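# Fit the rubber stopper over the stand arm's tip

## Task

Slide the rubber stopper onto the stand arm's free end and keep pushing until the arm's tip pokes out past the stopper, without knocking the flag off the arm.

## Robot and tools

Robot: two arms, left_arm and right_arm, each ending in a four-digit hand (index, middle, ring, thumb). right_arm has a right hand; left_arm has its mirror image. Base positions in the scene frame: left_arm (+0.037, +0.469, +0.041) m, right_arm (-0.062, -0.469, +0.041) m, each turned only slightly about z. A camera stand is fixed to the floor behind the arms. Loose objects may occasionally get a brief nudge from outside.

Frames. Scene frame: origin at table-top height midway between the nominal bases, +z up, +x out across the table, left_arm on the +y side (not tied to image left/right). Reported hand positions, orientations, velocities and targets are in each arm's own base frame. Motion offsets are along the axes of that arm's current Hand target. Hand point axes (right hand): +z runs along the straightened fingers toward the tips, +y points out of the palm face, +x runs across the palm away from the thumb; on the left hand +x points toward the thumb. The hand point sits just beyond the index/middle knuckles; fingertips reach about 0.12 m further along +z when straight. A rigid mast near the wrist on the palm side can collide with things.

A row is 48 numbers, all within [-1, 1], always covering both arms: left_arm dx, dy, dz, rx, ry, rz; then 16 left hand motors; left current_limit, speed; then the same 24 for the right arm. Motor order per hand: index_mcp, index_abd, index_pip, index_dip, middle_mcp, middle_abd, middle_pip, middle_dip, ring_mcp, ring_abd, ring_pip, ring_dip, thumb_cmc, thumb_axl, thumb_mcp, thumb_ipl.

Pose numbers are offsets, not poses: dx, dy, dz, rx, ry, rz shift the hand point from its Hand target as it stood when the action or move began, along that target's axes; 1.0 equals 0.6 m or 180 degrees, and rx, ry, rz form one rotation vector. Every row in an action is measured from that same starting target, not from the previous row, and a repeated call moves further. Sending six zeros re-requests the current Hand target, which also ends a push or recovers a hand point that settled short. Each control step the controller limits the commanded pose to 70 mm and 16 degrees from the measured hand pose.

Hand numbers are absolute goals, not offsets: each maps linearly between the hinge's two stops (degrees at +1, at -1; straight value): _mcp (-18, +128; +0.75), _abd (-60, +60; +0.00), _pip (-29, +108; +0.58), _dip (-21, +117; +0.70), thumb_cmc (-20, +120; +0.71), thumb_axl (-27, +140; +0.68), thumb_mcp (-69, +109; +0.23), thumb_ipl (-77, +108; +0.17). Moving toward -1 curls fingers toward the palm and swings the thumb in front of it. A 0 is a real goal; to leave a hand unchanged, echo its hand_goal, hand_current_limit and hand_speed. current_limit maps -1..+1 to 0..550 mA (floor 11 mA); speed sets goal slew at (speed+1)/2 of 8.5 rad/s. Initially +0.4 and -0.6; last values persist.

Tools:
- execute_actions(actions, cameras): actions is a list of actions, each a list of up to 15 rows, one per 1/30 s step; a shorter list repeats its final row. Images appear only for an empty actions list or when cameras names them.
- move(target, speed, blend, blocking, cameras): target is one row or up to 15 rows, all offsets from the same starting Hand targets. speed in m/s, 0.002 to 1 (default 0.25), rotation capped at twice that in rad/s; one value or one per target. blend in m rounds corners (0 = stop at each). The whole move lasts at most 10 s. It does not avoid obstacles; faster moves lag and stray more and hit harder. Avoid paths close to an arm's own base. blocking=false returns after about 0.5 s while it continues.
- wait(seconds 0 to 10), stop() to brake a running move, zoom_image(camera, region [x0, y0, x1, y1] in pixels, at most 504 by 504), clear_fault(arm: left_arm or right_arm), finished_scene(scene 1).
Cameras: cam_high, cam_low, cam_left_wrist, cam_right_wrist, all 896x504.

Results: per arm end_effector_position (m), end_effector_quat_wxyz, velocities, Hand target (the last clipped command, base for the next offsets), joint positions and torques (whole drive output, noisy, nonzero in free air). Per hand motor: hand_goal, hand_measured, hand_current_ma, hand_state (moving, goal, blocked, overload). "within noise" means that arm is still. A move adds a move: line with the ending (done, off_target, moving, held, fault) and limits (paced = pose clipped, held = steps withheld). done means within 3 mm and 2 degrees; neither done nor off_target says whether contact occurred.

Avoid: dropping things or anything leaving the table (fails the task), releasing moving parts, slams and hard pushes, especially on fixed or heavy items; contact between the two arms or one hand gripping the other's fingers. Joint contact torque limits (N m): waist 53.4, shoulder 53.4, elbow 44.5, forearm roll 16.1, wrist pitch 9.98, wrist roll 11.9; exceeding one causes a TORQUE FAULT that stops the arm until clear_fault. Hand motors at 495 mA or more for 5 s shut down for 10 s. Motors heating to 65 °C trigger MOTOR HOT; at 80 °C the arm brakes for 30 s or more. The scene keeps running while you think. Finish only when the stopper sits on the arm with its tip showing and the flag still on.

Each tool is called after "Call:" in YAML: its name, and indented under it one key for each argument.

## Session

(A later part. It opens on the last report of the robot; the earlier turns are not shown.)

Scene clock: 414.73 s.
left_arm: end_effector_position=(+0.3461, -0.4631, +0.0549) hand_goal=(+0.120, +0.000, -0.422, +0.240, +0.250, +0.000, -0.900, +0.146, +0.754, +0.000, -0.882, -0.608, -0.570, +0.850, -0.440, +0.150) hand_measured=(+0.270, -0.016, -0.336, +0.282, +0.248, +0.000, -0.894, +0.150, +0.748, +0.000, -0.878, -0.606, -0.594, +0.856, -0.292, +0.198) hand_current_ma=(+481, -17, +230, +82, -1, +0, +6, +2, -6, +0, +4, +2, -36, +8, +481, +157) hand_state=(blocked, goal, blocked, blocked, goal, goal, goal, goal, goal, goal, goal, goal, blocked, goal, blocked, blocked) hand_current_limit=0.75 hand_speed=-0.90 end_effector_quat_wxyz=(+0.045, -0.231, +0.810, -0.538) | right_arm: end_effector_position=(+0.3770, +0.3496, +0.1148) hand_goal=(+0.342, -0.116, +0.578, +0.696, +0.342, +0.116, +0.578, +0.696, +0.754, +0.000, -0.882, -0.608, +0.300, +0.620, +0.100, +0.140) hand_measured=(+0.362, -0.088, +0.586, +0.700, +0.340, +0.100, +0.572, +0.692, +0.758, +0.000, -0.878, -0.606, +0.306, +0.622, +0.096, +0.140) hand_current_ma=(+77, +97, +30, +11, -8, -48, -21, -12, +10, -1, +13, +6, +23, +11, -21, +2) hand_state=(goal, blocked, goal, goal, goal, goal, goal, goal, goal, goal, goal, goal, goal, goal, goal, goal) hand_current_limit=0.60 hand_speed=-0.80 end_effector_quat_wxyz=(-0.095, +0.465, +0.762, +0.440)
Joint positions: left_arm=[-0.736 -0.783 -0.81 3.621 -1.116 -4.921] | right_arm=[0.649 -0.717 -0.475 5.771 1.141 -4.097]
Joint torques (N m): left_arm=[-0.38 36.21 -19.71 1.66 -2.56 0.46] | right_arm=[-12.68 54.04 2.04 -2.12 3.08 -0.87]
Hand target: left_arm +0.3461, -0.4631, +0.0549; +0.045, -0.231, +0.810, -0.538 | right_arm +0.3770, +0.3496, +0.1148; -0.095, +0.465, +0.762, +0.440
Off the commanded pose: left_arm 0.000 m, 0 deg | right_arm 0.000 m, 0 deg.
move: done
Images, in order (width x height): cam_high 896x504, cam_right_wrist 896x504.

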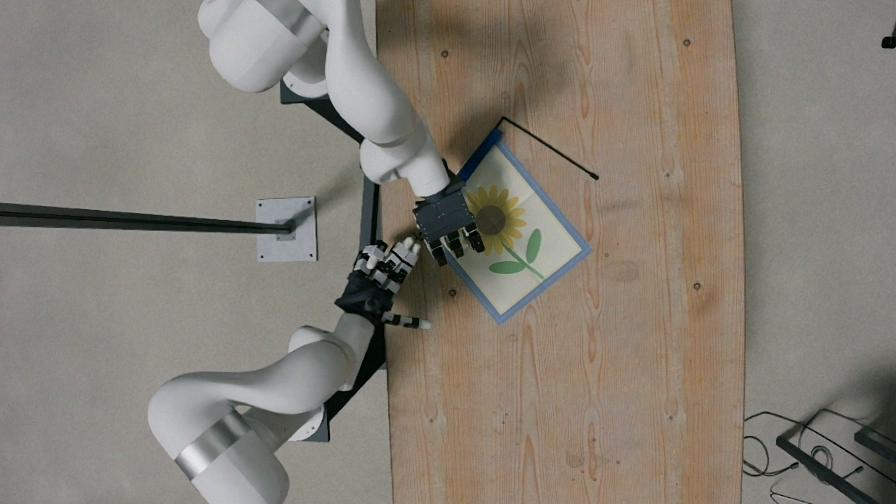

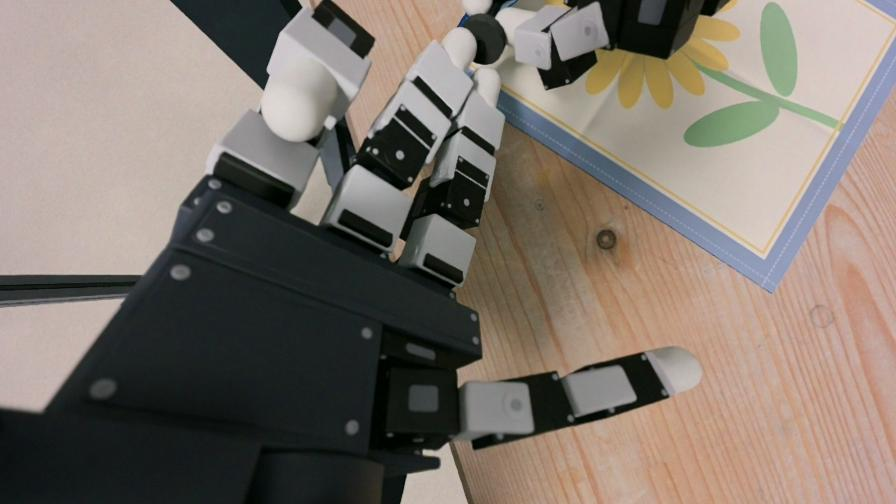

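Call:
move:
  target:
    - [0,0,0,0,0,0, 0.12,0,-0.423,0.24,0.25,0,-0.9,0.145,0.753,0,-0.883,-0.609,-0.571,0.85,-0.44,0.15,0.75,-0.9, 0,0.00913,0.01584,0,0,0, 0.3425,-0.116,0.577,0.696,0.3425,0.116,0.577,0.696,0.753,0,-0.883,-0.609,0.3,0.62,0.1,0.14,0.6,-0.8]
    - [0,0,0,0,0,0, 0.12,0,-0.423,0.24,0.25,0,-0.9,0.145,0.753,0,-0.883,-0.609,-0.571,0.85,-0.44,0.15,0.75,-0.9, -0.01986,0.00858,0.01904,0,0.0333,0.0577, 0.3425,-0.116,0.577,0.696,0.3425,0.116,0.577,0.696,0.753,0,-0.883,-0.609,0.3,0.62,0.1,0.14,0.6,-0.8]
    - [0,0,0,0,0,0, 0.12,0,-0.423,0.24,0.25,0,-0.9,0.145,0.753,0,-0.883,-0.609,-0.571,0.85,-0.44,0.15,0.75,-0.9, 0.01986,0.00899,0.01976,0,-0.0333,-0.0577, 0.3425,-0.116,0.577,0.696,0.3425,0.116,0.577,0.696,0.753,0,-0.883,-0.609,0.3,0.62,0.1,0.14,0.6,-0.8]
    - [0,0,0,0,0,0, 0.12,0,-0.423,0.24,0.25,0,-0.9,0.145,0.753,0,-0.883,-0.609,-0.571,0.85,-0.44,0.15,0.75,-0.9, -0.01986,0.00941,0.02048,0,0.0333,0.0577, 0.3425,-0.116,0.577,0.696,0.3425,0.116,0.577,0.696,0.753,0,-0.883,-0.609,0.3,0.62,0.1,0.14,0.6,-0.8]
    - [0,0,0,0,0,0, 0.12,0,-0.423,0.24,0.25,0,-0.9,0.145,0.753,0,-0.883,-0.609,-0.571,0.85,-0.44,0.15,0.75,-0.9, 0,0.01162,0.02016,0,0,0, 0.3425,-0.116,0.577,0.696,0.3425,0.116,0.577,0.696,0.753,0,-0.883,-0.609,0.3,0.62,0.1,0.14,0.6,-0.8]
    - [0,0,0,0,0,0, 0.12,0,-0.423,0.24,0.25,0,-0.9,0.145,0.753,0,-0.883,-0.609,-0.571,0.85,-0.44,0.15,0.75,-0.9, 0,-0.00664,-0.01152,0,0,0, 0.3425,-0.116,0.577,0.696,0.3425,0.116,0.577,0.696,0.753,0,-0.883,-0.609,0.3,0.62,0.1,0.14,0.6,-0.8]
  speed: [0.04,0.15,0.15,0.15,0.15,0.08]
  blend: [0.001,0.001,0.001,0.001,0.001,0]
  cameras: ["cam_high","cam_right_wrist"]

Call:
zoom_image:
  camera: "cam_right_wrist"
  region: [460, 0, 540, 60]

Call:
zoom_image:
  camera: "cam_high"
  region: [398, 225, 428, 250]

Call:
zoom_image:
  camera: "cam_high"
  region: [470, 100, 530, 150]

Scene clock: 423.17 s.
left_arm: end_effector_position=(+0.3461, -0.4631, +0.0549) hand_goal=(+0.120, +0.000, -0.422, +0.240, +0.250, +0.000, -0.900, +0.146, +0.754, +0.000, -0.882, -0.608, -0.570, +0.850, -0.440, +0.150) hand_measured=(+0.268, -0.016, -0.336, +0.282, +0.248, +0.000, -0.894, +0.150, +0.748, +0.000, -0.878, -0.606, -0.596, +0.856, -0.290, +0.198) hand_current_ma=(+481, -16, +230, +83, -1, +0, +6, +2, -6, +0, +4, +2, -41, +7, +481, +158) hand_state=(blocked, goal, blocked, blocked, goal, goal, goal, goal, goal, goal, goal, goal, blocked, goal, blocked, blocked) hand_current_limit=0.75 hand_speed=-0.90 end_effector_quat_wxyz=(+0.045, -0.231, +0.810, -0.538) | right_arm: end_effector_position=(+0.3720, +0.3436, +0.1165) hand_goal=(+0.342, -0.116, +0.578, +0.696, +0.342, +0.116, +0.578, +0.696, +0.754, +0.000, -0.882, -0.608, +0.300, +0.620, +0.100, +0.140) hand_measured=(+0.356, -0.088, +0.584, +0.698, +0.340, +0.100, +0.572, +0.692, +0.758, +0.000, -0.878, -0.606, +0.308, +0.622, +0.096, +0.140) hand_current_ma=(+57, +97, +19, +5, -4, -50, -17, -9, +11, -1, +13, +6, +24, +11, -20, +2) hand_state=(goal, blocked, goal, goal, goal, goal, goal, goal, goal, goal, goal, goal, goal, goal, goal, goal) hand_current_limit=0.60 hand_speed=-0.80 end_effector_quat_wxyz=(-0.095, +0.465, +0.762, +0.440)
Joint positions: left_arm=[-0.736 -0.783 -0.81 3.621 -1.116 -4.921] | right_arm=[0.643 -0.708 -0.455 5.769 1.15 -4.104]
Joint torques (N m): left_arm=[-3.5 35.39 -19.41 1.87 -2.6 0.49] | right_arm=[-13.32 52.28 2.13 -2.14 3.05 -0.8]
Hand target: left_arm +0.3461, -0.4631, +0.0549; +0.045, -0.231, +0.810, -0.538 | right_arm +0.3720, +0.3436, +0.1165; -0.095, +0.465, +0.762, +0.440
Off the commanded pose: left_arm 0.000 m, 0 deg | right_arm 0.000 m, 0 deg.
move: done
Images, in order (width x height): cam_high 896x504, cam_right_wrist 896x504.

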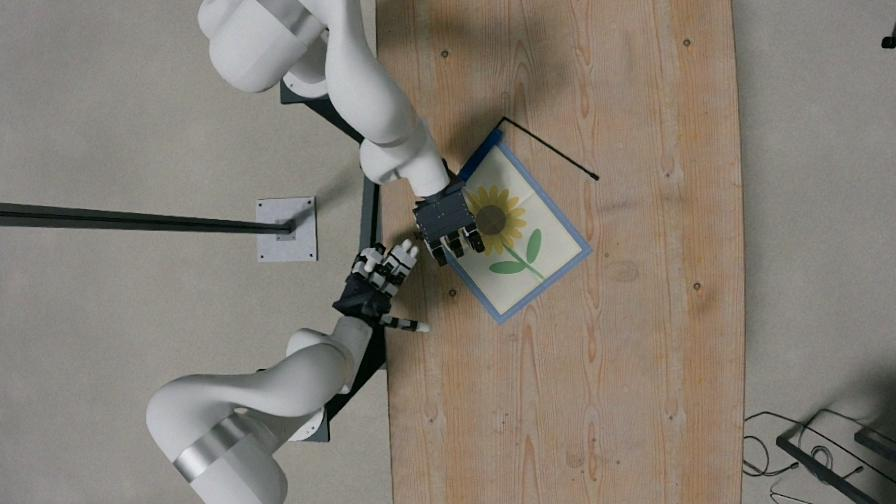

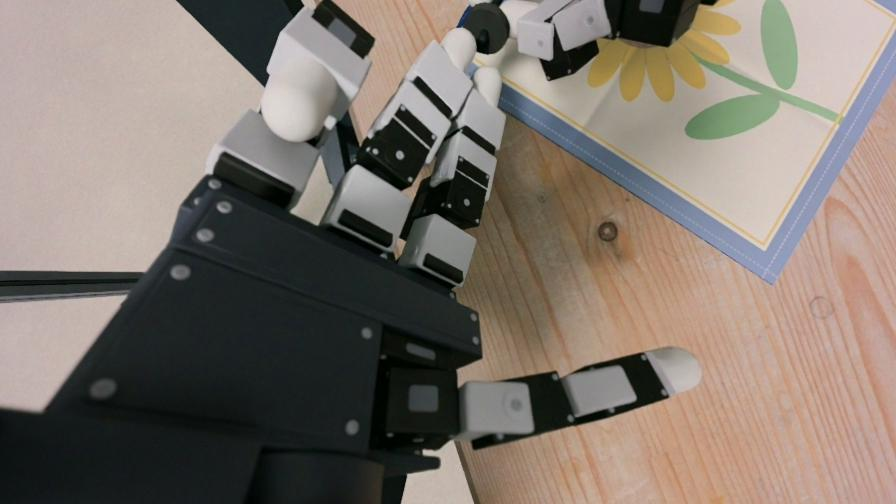

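Scaled by 6.300 from the camera's 896x504 image, which has a finer 1280x720 frame.

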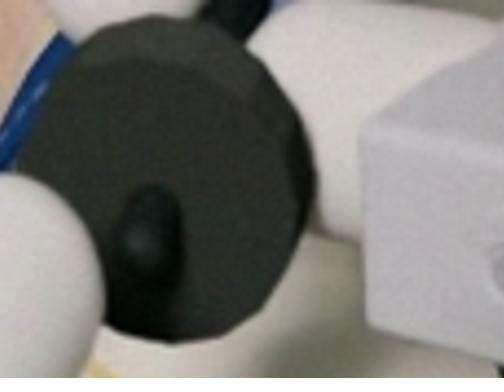

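Scaled by 16.800 from the camera's 896x504 image, which has a finer 1280x720 frame.

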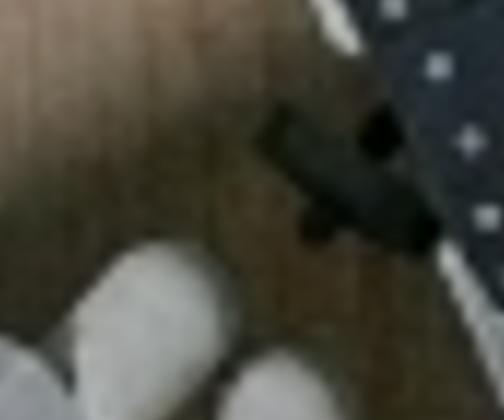

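Scaled by 8.400 from the camera's 896x504 image, which has a finer 1280x720 frame.

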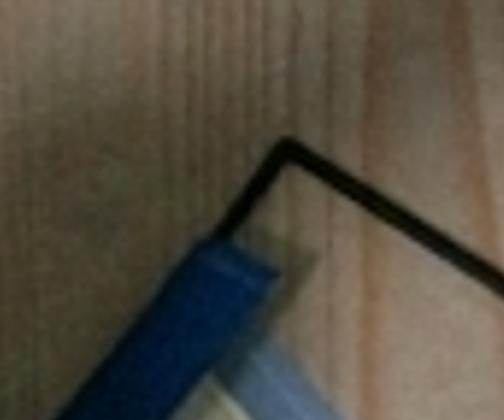

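Call:
move:
  target:
    - [0,0,0,0,0,0, 0.12,0,-0.423,0.24,0.25,0,-0.9,0.145,0.753,0,-0.883,-0.609,-0.571,0.85,-0.44,0.15,0.75,-0.9, 0,-0.0498,-0.0864,0,0,0, 0.3425,-0.116,0.577,0.696,0.3425,0.116,0.577,0.696,0.753,0,-0.883,-0.609,0.3,0.62,0.1,0.14,0.6,-0.8]
    - [-0.0043,0.0849,0.0482,-0.0242,-0.0217,0.0362, 0.12,0,-0.423,0.24,0.25,0,-0.9,0.145,0.753,0,-0.883,-0.609,-0.571,0.85,-0.44,0.15,0.75,-0.9, 0,-0.0913,-0.1584,0,0,0, 0.3425,-0.116,0.577,0.696,0.3425,0.116,0.577,0.696,0.753,0,-0.883,-0.609,0.3,0.62,0.1,0.14,0.6,-0.8]
  speed: [0.15,0.06]
  blend: [0.005,0]
  cameras: ["all"]

Call:
zoom_image:
  camera: "cam_high"
  region: [380, 200, 460, 270]

Call:
zoom_image:
  camera: "cam_low"
  region: [370, 225, 450, 305]

Scene clock: 429.57 s.
left_arm: end_effector_position=(+0.3411, -0.4706, -0.0031) hand_goal=(+0.120, +0.000, -0.422, +0.240, +0.250, +0.000, -0.900, +0.146, +0.754, +0.000, -0.882, -0.608, -0.570, +0.850, -0.440, +0.150) hand_measured=(+0.268, -0.004, -0.336, +0.282, +0.248, +0.000, -0.894, +0.150, +0.748, +0.000, -0.878, -0.606, -0.592, +0.856, -0.290, +0.198) hand_current_ma=(+481, -3, +232, +83, -1, +0, +6, +2, -6, +0, +4, +2, -35, +8, +481, +158) hand_state=(blocked, moving, blocked, blocked, goal, goal, goal, goal, goal, goal, goal, goal, blocked, goal, blocked, blocked) hand_current_limit=0.75 hand_speed=-0.90 end_effector_quat_wxyz=(+0.094, -0.204, +0.839, -0.495) | right_arm: end_effector_position=(+0.3034, +0.2616, +0.1411) hand_goal=(+0.342, -0.116, +0.578, +0.696, +0.342, +0.116, +0.578, +0.696, +0.754, +0.000, -0.882, -0.608, +0.300, +0.620, +0.100, +0.140) hand_measured=(+0.356, -0.088, +0.584, +0.698, +0.340, +0.100, +0.572, +0.692, +0.758, +0.000, -0.878, -0.606, +0.308, +0.622, +0.096, +0.140) hand_current_ma=(+57, +97, +19, +5, -4, -50, -17, -9, +11, -1, +13, +6, +24, +11, -20, +2) hand_state=(goal, blocked, goal, goal, goal, goal, goal, goal, goal, goal, goal, goal, goal, goal, goal, goal) hand_current_limit=0.60 hand_speed=-0.80 end_effector_quat_wxyz=(-0.095, +0.465, +0.762, +0.440)
Joint positions: left_arm=[-0.816 -0.895 -0.869 3.466 -1.081 -4.754] | right_arm=[0.514 -0.602 -0.195 5.691 1.259 -4.229]
Joint torques (N m): left_arm=[-8.6 19.66 -19.97 -2.81 0.31 1.53] | right_arm=[-11.98 44.49 6.14 -5 3.11 -0.87]
Hand target: left_arm +0.3411, -0.4706, -0.0031; +0.094, -0.204, +0.839, -0.495 | right_arm +0.3034, +0.2616, +0.1411; -0.095, +0.465, +0.762, +0.440
Off the commanded pose: left_arm 0.000 m, 0 deg | right_arm 0.000 m, 0 deg.
move: done

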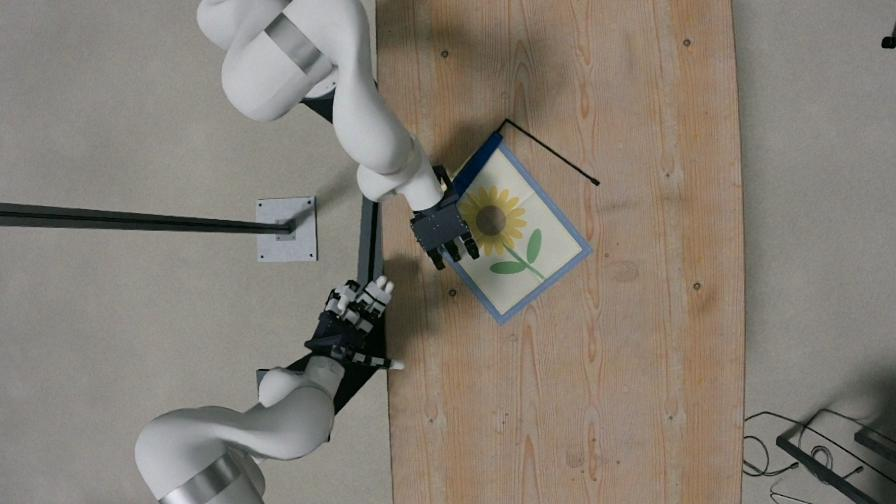

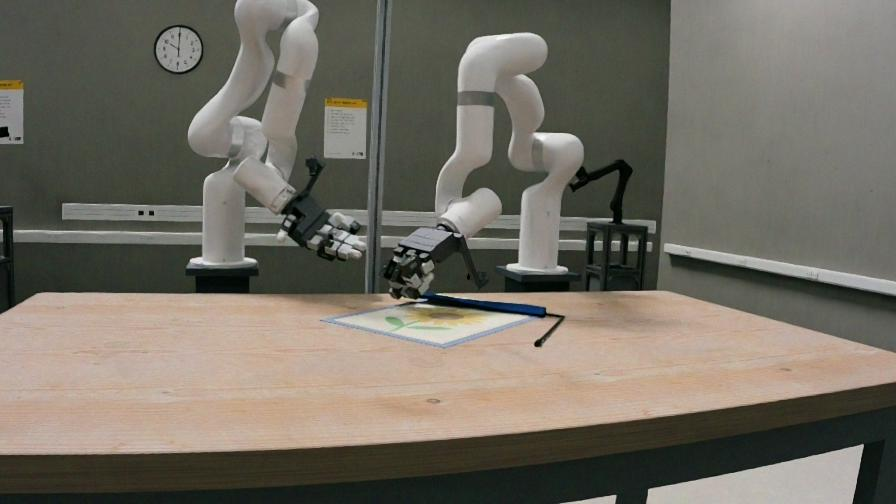

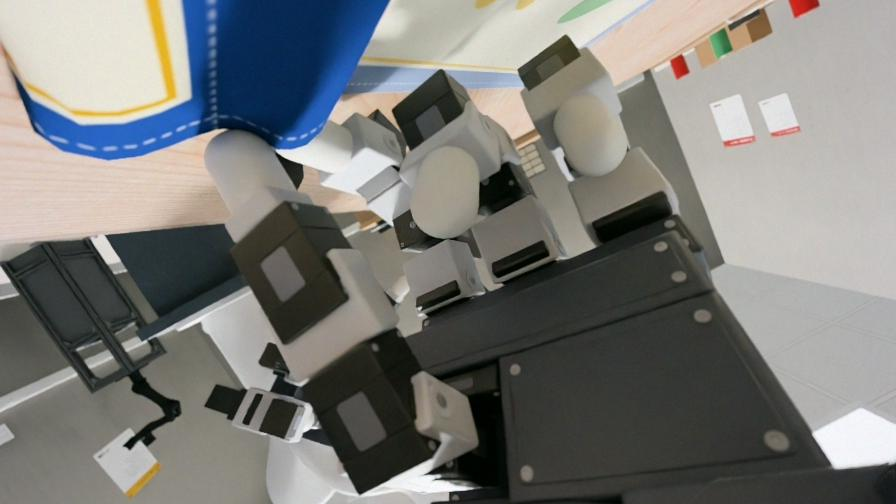

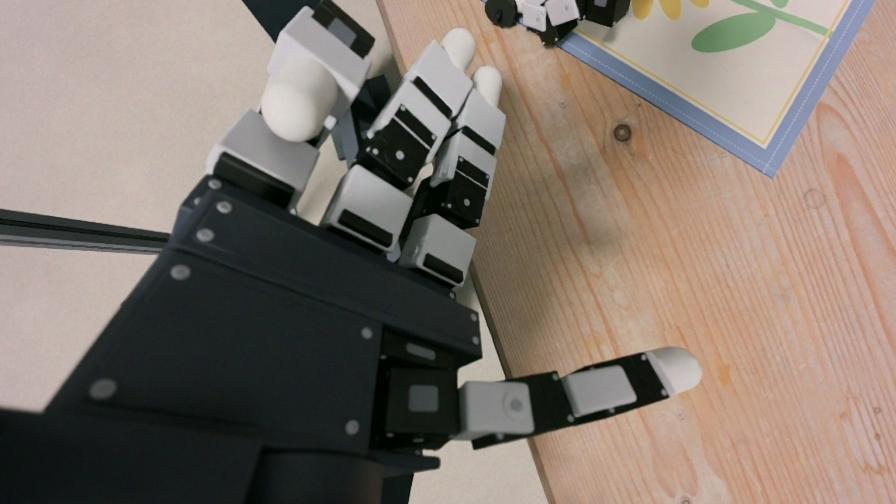

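Scaled by 6.300 from the camera's 896x504 image, which has a finer 1280x720 frame.

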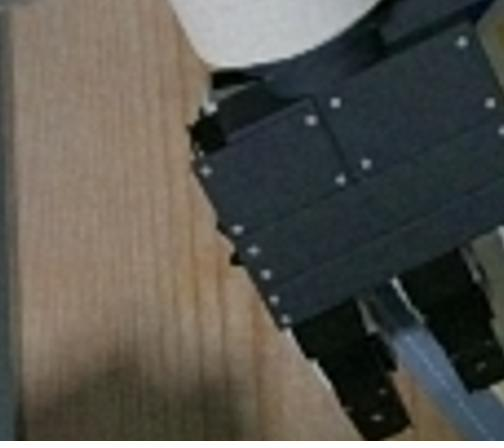

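Scaled by 6.300 from the camera's 896x504 image, which has a finer 1280x720 frame.

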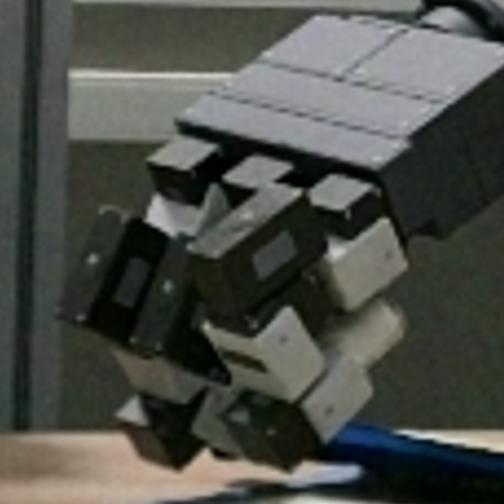

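Call:
move:
  target: [-0.0004,0.00724,0.00409,-0.0022,-0.0020,0.0033, 0.12,0,-0.423,0.24,0.25,0,-0.9,0.145,0.753,0,-0.883,-0.609,-0.571,0.85,-0.44,0.15,0.75,-0.9, 0,0,0,0,0,0, 0.3425,-0.116,0.577,0.696,0.3425,0.116,0.577,0.696,0.753,0,-0.883,-0.609,0.3,0.62,0.1,0.14,0.6,-0.8]
  speed: 0.03
  cameras: ["cam_low"]

Call:
zoom_image:
  camera: "cam_low"
  region: [370, 260, 450, 320]

Scene clock: 430.87 s.
left_arm: end_effector_position=(+0.3411, -0.4706, -0.0081) hand_goal=(+0.120, +0.000, -0.422, +0.240, +0.250, +0.000, -0.900, +0.146, +0.754, +0.000, -0.882, -0.608, -0.570, +0.850, -0.440, +0.150) hand_measured=(+0.268, -0.002, -0.336, +0.282, +0.248, +0.000, -0.894, +0.150, +0.748, +0.000, -0.878, -0.606, -0.592, +0.856, -0.290, +0.198) hand_current_ma=(+481, -1, +232, +83, -1, +0, +6, +2, -6, +0, +4, +2, -35, +8, +481, +158) hand_state=(blocked, goal, blocked, blocked, goal, goal, goal, goal, goal, goal, goal, goal, blocked, goal, blocked, blocked) hand_current_limit=0.75 hand_speed=-0.90 end_effector_quat_wxyz=(+0.098, -0.202, +0.842, -0.491) | right_arm: end_effector_position=(+0.3034, +0.2616, +0.1411) hand_goal=(+0.342, -0.116, +0.578, +0.696, +0.342, +0.116, +0.578, +0.696, +0.754, +0.000, -0.882, -0.608, +0.300, +0.620, +0.100, +0.140) hand_measured=(+0.356, -0.088, +0.584, +0.698, +0.340, +0.100, +0.572, +0.692, +0.758, +0.000, -0.878, -0.606, +0.308, +0.622, +0.096, +0.140) hand_current_ma=(+57, +97, +19, +5, -4, -50, -17, -9, +11, -1, +13, +6, +24, +11, -20, +2) hand_state=(goal, blocked, goal, goal, goal, goal, goal, goal, goal, goal, goal, goal, goal, goal, goal, goal) hand_current_limit=0.60 hand_speed=-0.80 end_effector_quat_wxyz=(-0.095, +0.465, +0.762, +0.440)
Joint positions: left_arm=[-0.821 -0.905 -0.874 3.453 -1.078 -4.739] | right_arm=[0.514 -0.602 -0.195 5.691 1.259 -4.229]
Joint torques (N m): left_arm=[-7.8 21.11 -19.83 -2.82 0.33 1.6] | right_arm=[-12.77 44.38 5.96 -4.95 3.04 -0.72]
Hand target: left_arm +0.3411, -0.4706, -0.0081; +0.098, -0.202, +0.842, -0.491 | right_arm +0.3034, +0.2616, +0.1411; -0.095, +0.465, +0.762, +0.440
Off the commanded pose: left_arm 0.000 m, 0 deg | right_arm 0.000 m, 0 deg.
move: done
Images, in order (width x height): cam_low 896x504.

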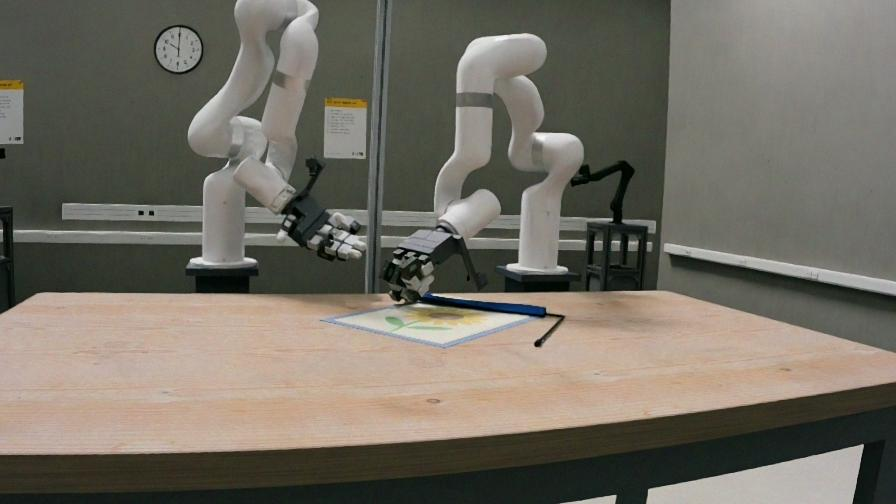

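Scaled by 6.300 from the camera's 896x504 image, which has a finer 1280x720 frame.

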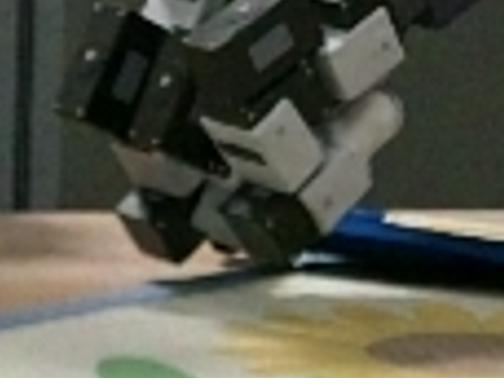

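Call:
move:
  target: [-0.0002,0.0029,0.00164,0,0,0, 0.12,0,-0.423,0.24,0.25,0,-0.9,0.145,0.753,0,-0.883,-0.609,-0.571,0.85,-0.44,0.15,0.75,-0.9, 0,0,0,0,0,0, 0.3425,-0.116,0.577,0.696,0.3425,0.116,0.577,0.696,0.753,0,-0.883,-0.609,0.3,0.62,0.1,0.14,0.6,-0.8]
  speed: 0.02
  cameras: ["cam_low","cam_left_wrist"]

Call:
zoom_image:
  camera: "cam_low"
  region: [370, 260, 450, 320]

Scene clock: 431.87 s.
left_arm: end_effector_position=(+0.3411, -0.4706, -0.0101) hand_goal=(+0.120, +0.000, -0.422, +0.240, +0.250, +0.000, -0.900, +0.146, +0.754, +0.000, -0.882, -0.608, -0.570, +0.850, -0.440, +0.150) hand_measured=(+0.268, -0.002, -0.336, +0.282, +0.248, +0.000, -0.894, +0.150, +0.748, +0.000, -0.878, -0.606, -0.592, +0.856, -0.290, +0.198) hand_current_ma=(+481, -1, +232, +83, -1, +0, +6, +2, -6, +0, +4, +2, -35, +8, +481, +158) hand_state=(blocked, goal, blocked, blocked, goal, goal, goal, goal, goal, goal, goal, goal, blocked, goal, blocked, blocked) hand_current_limit=0.75 hand_speed=-0.90 end_effector_quat_wxyz=(+0.098, -0.202, +0.842, -0.491) | right_arm: end_effector_position=(+0.3034, +0.2616, +0.1411) hand_goal=(+0.342, -0.116, +0.578, +0.696, +0.342, +0.116, +0.578, +0.696, +0.754, +0.000, -0.882, -0.608, +0.300, +0.620, +0.100, +0.140) hand_measured=(+0.356, -0.088, +0.584, +0.698, +0.340, +0.100, +0.572, +0.692, +0.758, +0.000, -0.878, -0.606, +0.308, +0.622, +0.096, +0.140) hand_current_ma=(+57, +97, +19, +5, -4, -50, -17, -9, +11, -1, +13, +6, +24, +11, -20, +2) hand_state=(goal, blocked, goal, goal, goal, goal, goal, goal, goal, goal, goal, goal, goal, goal, goal, goal) hand_current_limit=0.60 hand_speed=-0.80 end_effector_quat_wxyz=(-0.095, +0.465, +0.762, +0.440)
Joint positions: left_arm=[-0.821 -0.91 -0.876 3.453 -1.081 -4.738] | right_arm=[0.514 -0.602 -0.195 5.691 1.259 -4.229]
Joint torques (N m): left_arm=[1.38 20.57 -20.13 -2.93 -2.7 1.67] | right_arm=[-12.47 44.77 5.65 -5.23 2.96 -0.75]
Hand target: left_arm +0.3411, -0.4705, -0.0101; +0.098, -0.202, +0.842, -0.491 | right_arm +0.3034, +0.2616, +0.1411; -0.095, +0.465, +0.762, +0.440
Off the commanded pose: left_arm 0.000 m, 0 deg | right_arm 0.000 m, 0 deg.
move: done
Images, in order (width x height): cam_low 896x504, cam_left_wrist 896x504.

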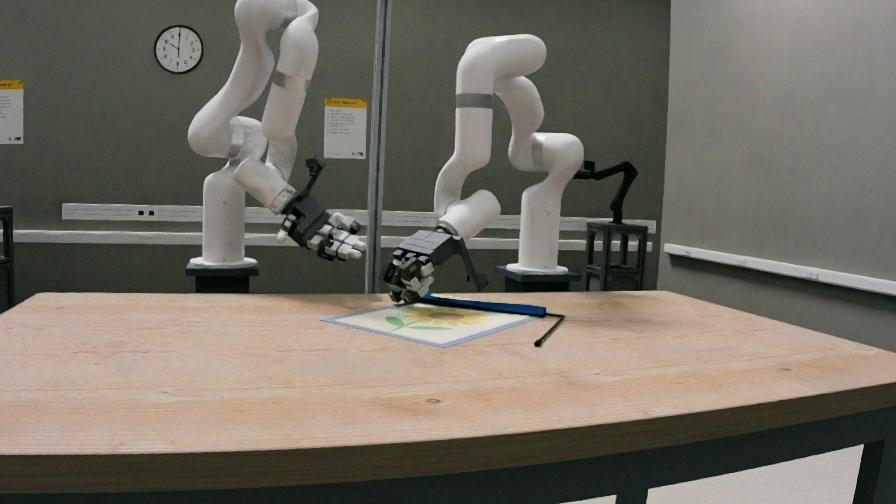

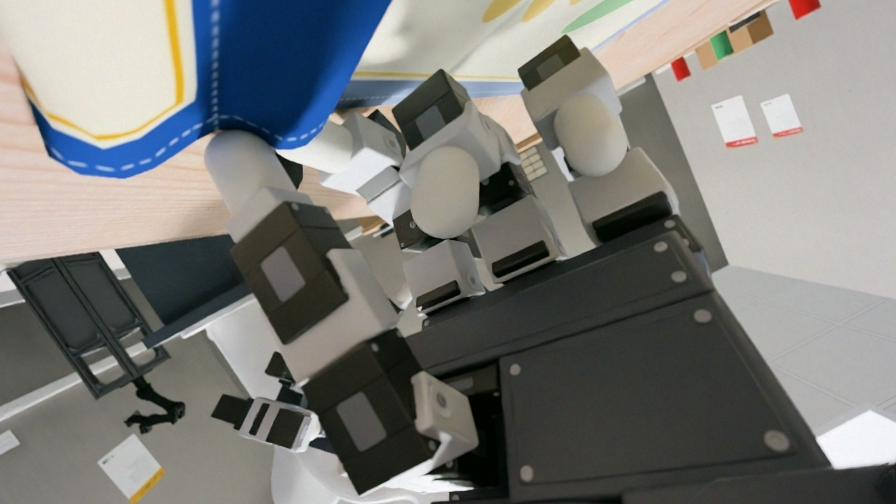

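Scaled by 6.300 from the camera's 896x504 image, which has a finer 1280x720 frame.

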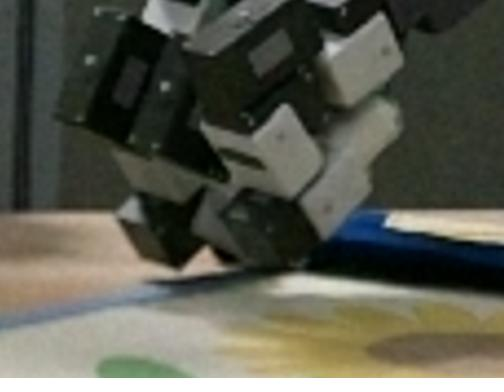

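Call:
move:
  target: [-0.0002,0.0029,0.00164,0,0,0, 0.12,0,-0.423,0.24,0.25,0,-0.9,0.145,0.753,0,-0.883,-0.609,-0.571,0.85,-0.44,0.15,0.75,-0.9, 0,0,0,0,0,0, 0.3425,-0.116,0.577,0.696,0.3425,0.116,0.577,0.696,0.753,0,-0.883,-0.609,0.3,0.62,0.1,0.14,0.6,-0.8]
  speed: 0.02
  cameras: ["cam_low","cam_right_wrist"]

Call:
zoom_image:
  camera: "cam_low"
  region: [370, 260, 450, 320]

Call:
zoom_image:
  camera: "cam_right_wrist"
  region: [470, 0, 570, 70]

Scene clock: 433.17 s.
left_arm: end_effector_position=(+0.3412, -0.4705, -0.0120) hand_goal=(+0.120, +0.000, -0.422, +0.240, +0.250, +0.000, -0.900, +0.146, +0.754, +0.000, -0.882, -0.608, -0.570, +0.850, -0.440, +0.150) hand_measured=(+0.268, +0.000, -0.336, +0.272, +0.248, +0.000, -0.894, +0.150, +0.748, +0.000, -0.878, -0.606, -0.592, +0.858, -0.290, +0.198) hand_current_ma=(+481, +0, +232, +54, -1, +0, +6, +2, -6, +0, +4, +2, -32, +11, +481, +158) hand_state=(blocked, goal, blocked, blocked, goal, goal, goal, goal, goal, goal, goal, goal, blocked, goal, blocked, blocked) hand_current_limit=0.75 hand_speed=-0.90 end_effector_quat_wxyz=(+0.098, -0.202, +0.842, -0.491) | right_arm: end_effector_position=(+0.3034, +0.2616, +0.1411) hand_goal=(+0.342, -0.116, +0.578, +0.696, +0.342, +0.116, +0.578, +0.696, +0.754, +0.000, -0.882, -0.608, +0.300, +0.620, +0.100, +0.140) hand_measured=(+0.356, -0.088, +0.584, +0.698, +0.340, +0.100, +0.572, +0.692, +0.758, +0.000, -0.878, -0.606, +0.308, +0.622, +0.096, +0.140) hand_current_ma=(+57, +97, +19, +5, -4, -50, -17, -9, +11, -1, +13, +6, +24, +11, -20, +2) hand_state=(goal, blocked, goal, goal, goal, goal, goal, goal, goal, goal, goal, goal, goal, goal, goal, goal) hand_current_limit=0.60 hand_speed=-0.80 end_effector_quat_wxyz=(-0.095, +0.465, +0.762, +0.440)
Joint positions: left_arm=[-0.821 -0.915 -0.879 3.452 -1.084 -4.737] | right_arm=[0.514 -0.602 -0.195 5.691 1.259 -4.229]
Joint torques (N m): left_arm=[7.98 15.29 -16.12 -2.88 -1.14 2.19] | right_arm=[-12.62 44.65 5.52 -5.28 2.94 -0.72]
Hand target: left_arm +0.3412, -0.4705, -0.0121; +0.098, -0.202, +0.842, -0.491 | right_arm +0.3034, +0.2616, +0.1411; -0.095, +0.465, +0.762, +0.440
Off the commanded pose: left_arm 0.000 m, 0 deg | right_arm 0.000 m, 0 deg.
move: done
Images, in order (width x height): cam_low 896x504, cam_right_wrist 896x504.

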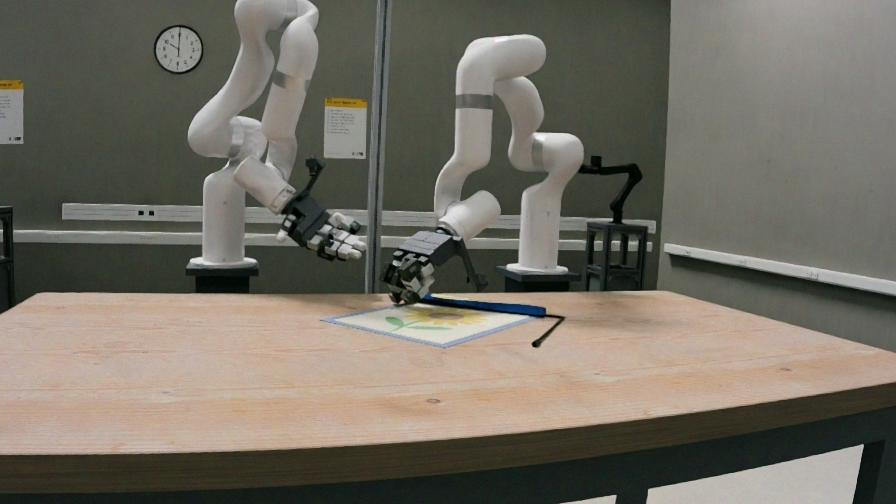

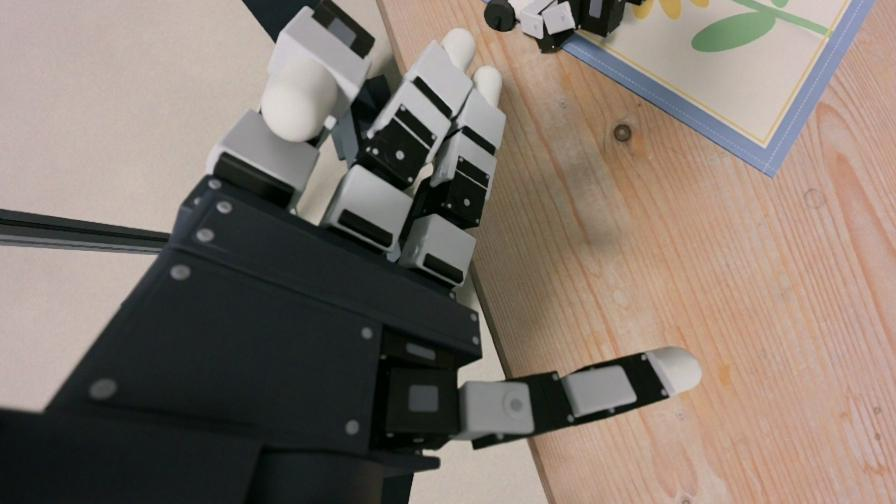

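Scaled by 6.300 from the camera's 896x504 image, which has a finer 1280x720 frame.

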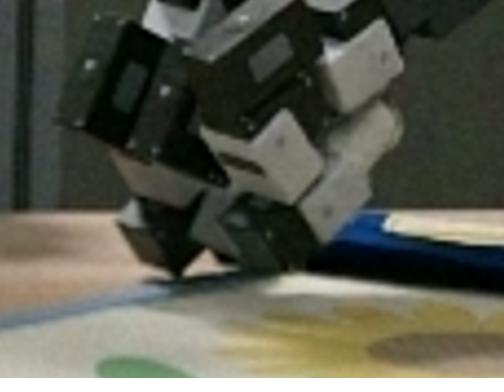

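Scaled by 5.040 from the camera's 896x504 image, which has a finer 1280x720 frame.

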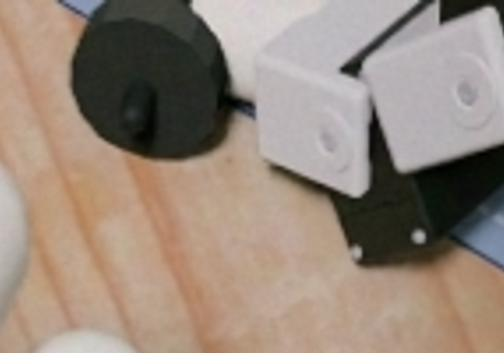

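Call:
move:
  target: [0,0,0,0,0,0, 0.24,0,-0.36,0.26,0.25,0,-0.9,0.145,0.753,0,-0.883,-0.609,-0.571,0.85,-0.28,0.19,0.75,-0.95, 0,0,0,0,0,0, 0.3425,-0.116,0.577,0.696,0.3425,0.116,0.577,0.696,0.753,0,-0.883,-0.609,0.3,0.62,0.1,0.14,0.6,-0.8]
  speed: 0.05
  cameras: ["cam_low","cam_right_wrist","cam_left_wrist"]

Call:
zoom_image:
  camera: "cam_right_wrist"
  region: [470, 0, 570, 70]

Scene clock: 434.73 s.
left_arm: end_effector_position=(+0.3412, -0.4705, -0.0121) hand_goal=(+0.240, +0.000, -0.360, +0.260, +0.250, +0.000, -0.900, +0.146, +0.754, +0.000, -0.882, -0.608, -0.570, +0.850, -0.280, +0.190) hand_measured=(+0.278, +0.002, -0.330, +0.262, +0.248, +0.000, -0.894, +0.150, +0.748, +0.000, -0.878, -0.606, -0.586, +0.858, -0.286, +0.208) hand_current_ma=(+77, +0, +49, +1, -1, +0, +6, +2, -6, +0, +4, +2, -19, +10, +47, +40) hand_state=(blocked, goal, blocked, goal, goal, goal, goal, goal, goal, goal, goal, goal, goal, goal, moving, goal) hand_current_limit=0.75 hand_speed=-0.95 end_effector_quat_wxyz=(+0.098, -0.202, +0.842, -0.491) | right_arm: end_effector_position=(+0.3034, +0.2616, +0.1411) hand_goal=(+0.342, -0.116, +0.578, +0.696, +0.342, +0.116, +0.578, +0.696, +0.754, +0.000, -0.882, -0.608, +0.300, +0.620, +0.100, +0.140) hand_measured=(+0.356, -0.088, +0.584, +0.698, +0.340, +0.100, +0.572, +0.692, +0.758, +0.000, -0.878, -0.606, +0.308, +0.622, +0.096, +0.140) hand_current_ma=(+57, +97, +19, +5, -4, -50, -17, -9, +11, -1, +13, +6, +24, +11, -20, +2) hand_state=(goal, blocked, goal, goal, goal, goal, goal, goal, goal, goal, goal, goal, goal, goal, goal, goal) hand_current_limit=0.60 hand_speed=-0.80 end_effector_quat_wxyz=(-0.095, +0.465, +0.762, +0.440)
Joint positions: left_arm=[-0.821 -0.915 -0.879 3.452 -1.084 -4.737] | right_arm=[0.514 -0.602 -0.195 5.691 1.259 -4.229]
Joint torques (N m): left_arm=[7.95 18.94 -14.07 -2.79 0.13 1.78] | right_arm=[-13.14 44.17 5.59 -5.02 2.97 -0.74]
Hand target: left_arm +0.3412, -0.4705, -0.0121; +0.098, -0.202, +0.842, -0.491 | right_arm +0.3034, +0.2616, +0.1411; -0.095, +0.465, +0.762, +0.440
Off the commanded pose: left_arm 0.000 m, 0 deg | right_arm 0.000 m, 0 deg.
move: done
Images, in order (width x height): cam_low 896x504, cam_left_wrist 896x504, cam_right_wrist 896x504.

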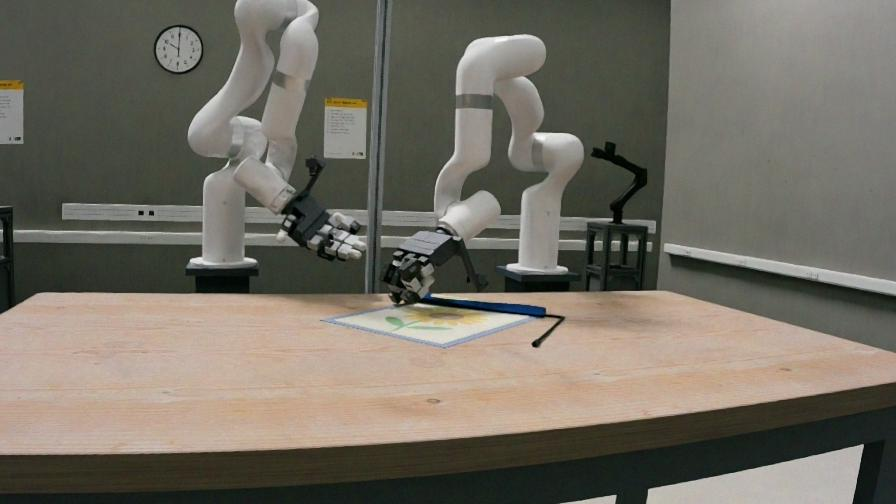

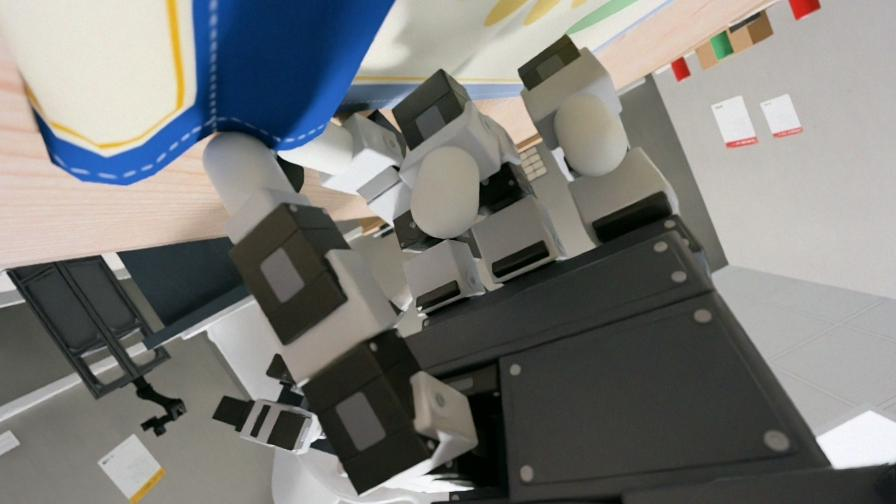

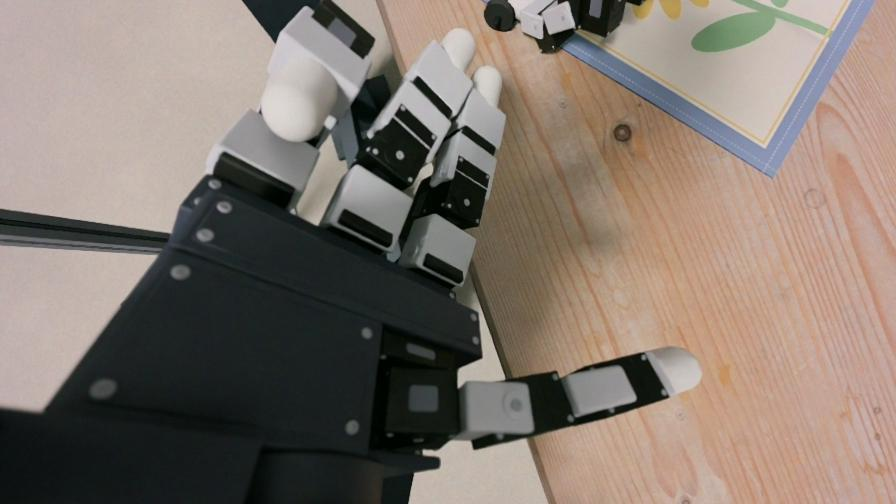

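Scaled by 5.040 from the camera's 896x504 image, which has a finer 1280x720 frame.

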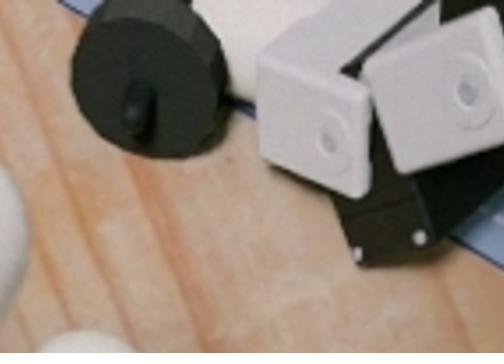

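Call:
move:
  target: [0,0,0,0,0,0, 0.34,0,-0.32,0.262,0.25,0,-0.9,0.145,0.753,0,-0.883,-0.609,-0.571,0.85,-0.12,0.2,0.75,-0.97, 0,0,0,0,0,0, 0.3425,-0.116,0.577,0.696,0.3425,0.116,0.577,0.696,0.753,0,-0.883,-0.609,0.3,0.62,0.1,0.14,0.6,-0.8]
  speed: 0.05
  cameras: ["cam_high","cam_low","cam_right_wrist","cam_left_wrist"]

Call:
zoom_image:
  camera: "cam_right_wrist"
  region: [470, 0, 570, 70]

Scene clock: 437.17 s.
left_arm: end_effector_position=(+0.3412, -0.4705, -0.0121) hand_goal=(+0.340, +0.000, -0.320, +0.262, +0.250, +0.000, -0.900, +0.146, +0.754, +0.000, -0.882, -0.608, -0.570, +0.850, -0.120, +0.200) hand_measured=(+0.306, +0.000, -0.330, +0.258, +0.248, +0.000, -0.894, +0.150, +0.748, +0.000, -0.878, -0.606, -0.562, +0.852, -0.132, +0.198) hand_current_ma=(-67, +0, -9, -3, -1, +0, +6, +2, -6, +0, +4, +2, +7, +2, -21, -1) hand_state=(blocked, goal, goal, goal, goal, goal, goal, goal, goal, goal, goal, goal, goal, goal, goal, goal) hand_current_limit=0.75 hand_speed=-0.97 end_effector_quat_wxyz=(+0.098, -0.202, +0.842, -0.491) | right_arm: end_effector_position=(+0.3034, +0.2616, +0.1411) hand_goal=(+0.342, -0.116, +0.578, +0.696, +0.342, +0.116, +0.578, +0.696, +0.754, +0.000, -0.882, -0.608, +0.300, +0.620, +0.100, +0.140) hand_measured=(+0.356, -0.088, +0.584, +0.698, +0.340, +0.100, +0.572, +0.692, +0.758, +0.000, -0.878, -0.606, +0.308, +0.622, +0.096, +0.140) hand_current_ma=(+57, +97, +19, +5, -4, -50, -17, -9, +11, -1, +13, +6, +24, +11, -20, +2) hand_state=(goal, blocked, goal, goal, goal, goal, goal, goal, goal, goal, goal, goal, goal, goal, goal, goal) hand_current_limit=0.60 hand_speed=-0.80 end_effector_quat_wxyz=(-0.095, +0.465, +0.762, +0.440)
Joint positions: left_arm=[-0.821 -0.915 -0.879 3.452 -1.084 -4.737] | right_arm=[0.514 -0.602 -0.195 5.691 1.259 -4.229]
Joint torques (N m): left_arm=[6.71 35.64 -11.08 -2.79 -0.58 -0.52] | right_arm=[-11.02 44.34 5.34 -5.1 2.94 -0.72]
Hand target: left_arm +0.3412, -0.4705, -0.0121; +0.098, -0.202, +0.842, -0.491 | right_arm +0.3034, +0.2616, +0.1411; -0.095, +0.465, +0.762, +0.440
Off the commanded pose: left_arm 0.000 m, 0 deg | right_arm 0.000 m, 0 deg.
move: done

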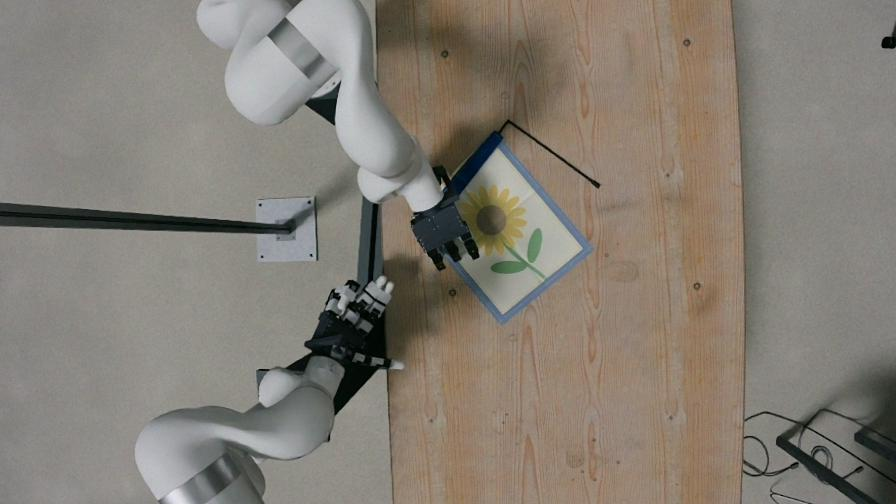

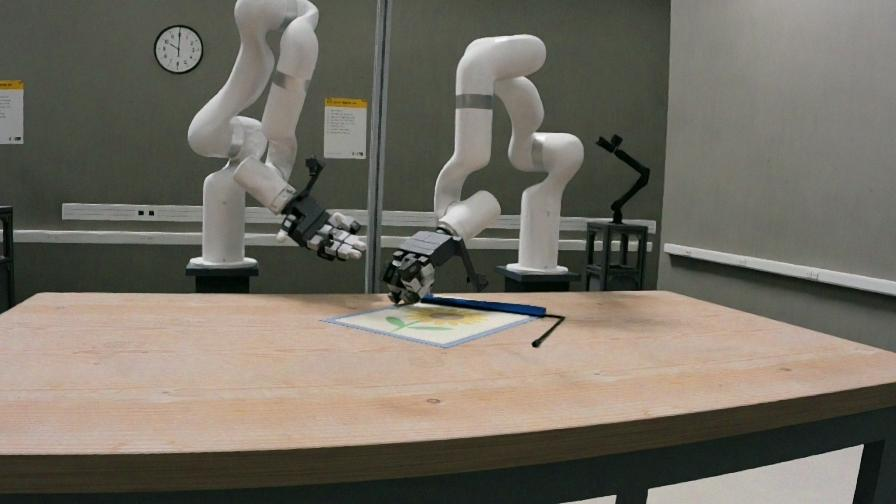

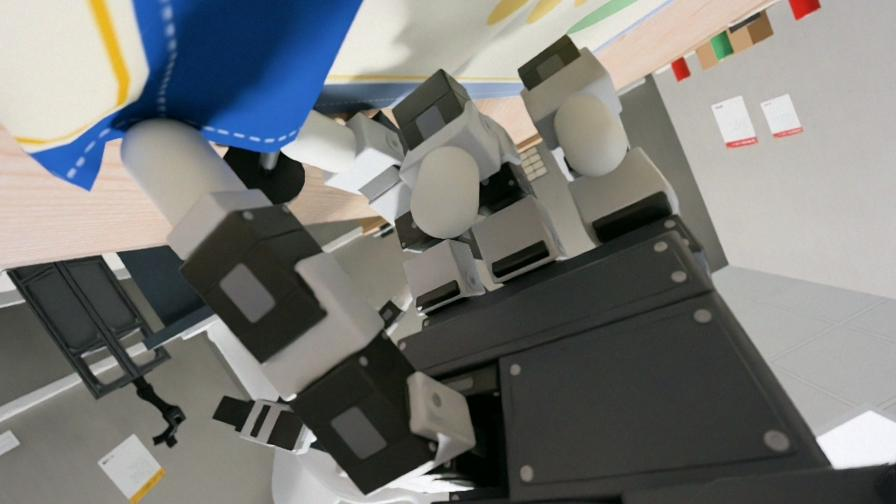

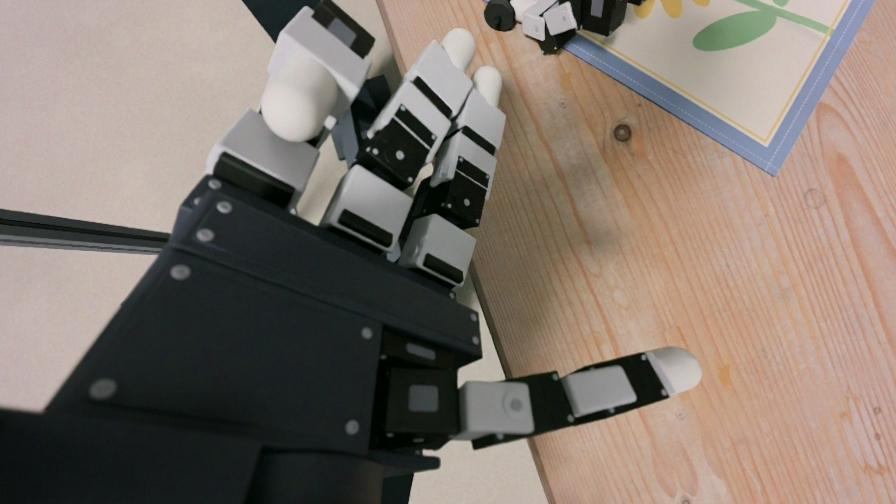

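Scaled by 5.040 from the camera's 896x504 image, which has a finer 1280x720 frame.

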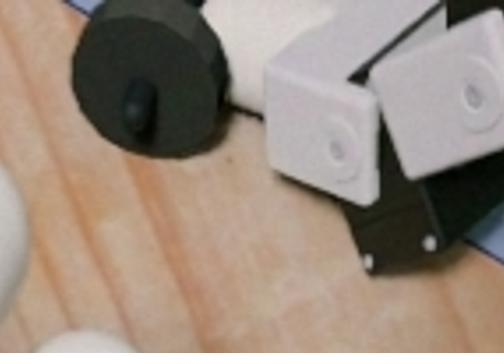

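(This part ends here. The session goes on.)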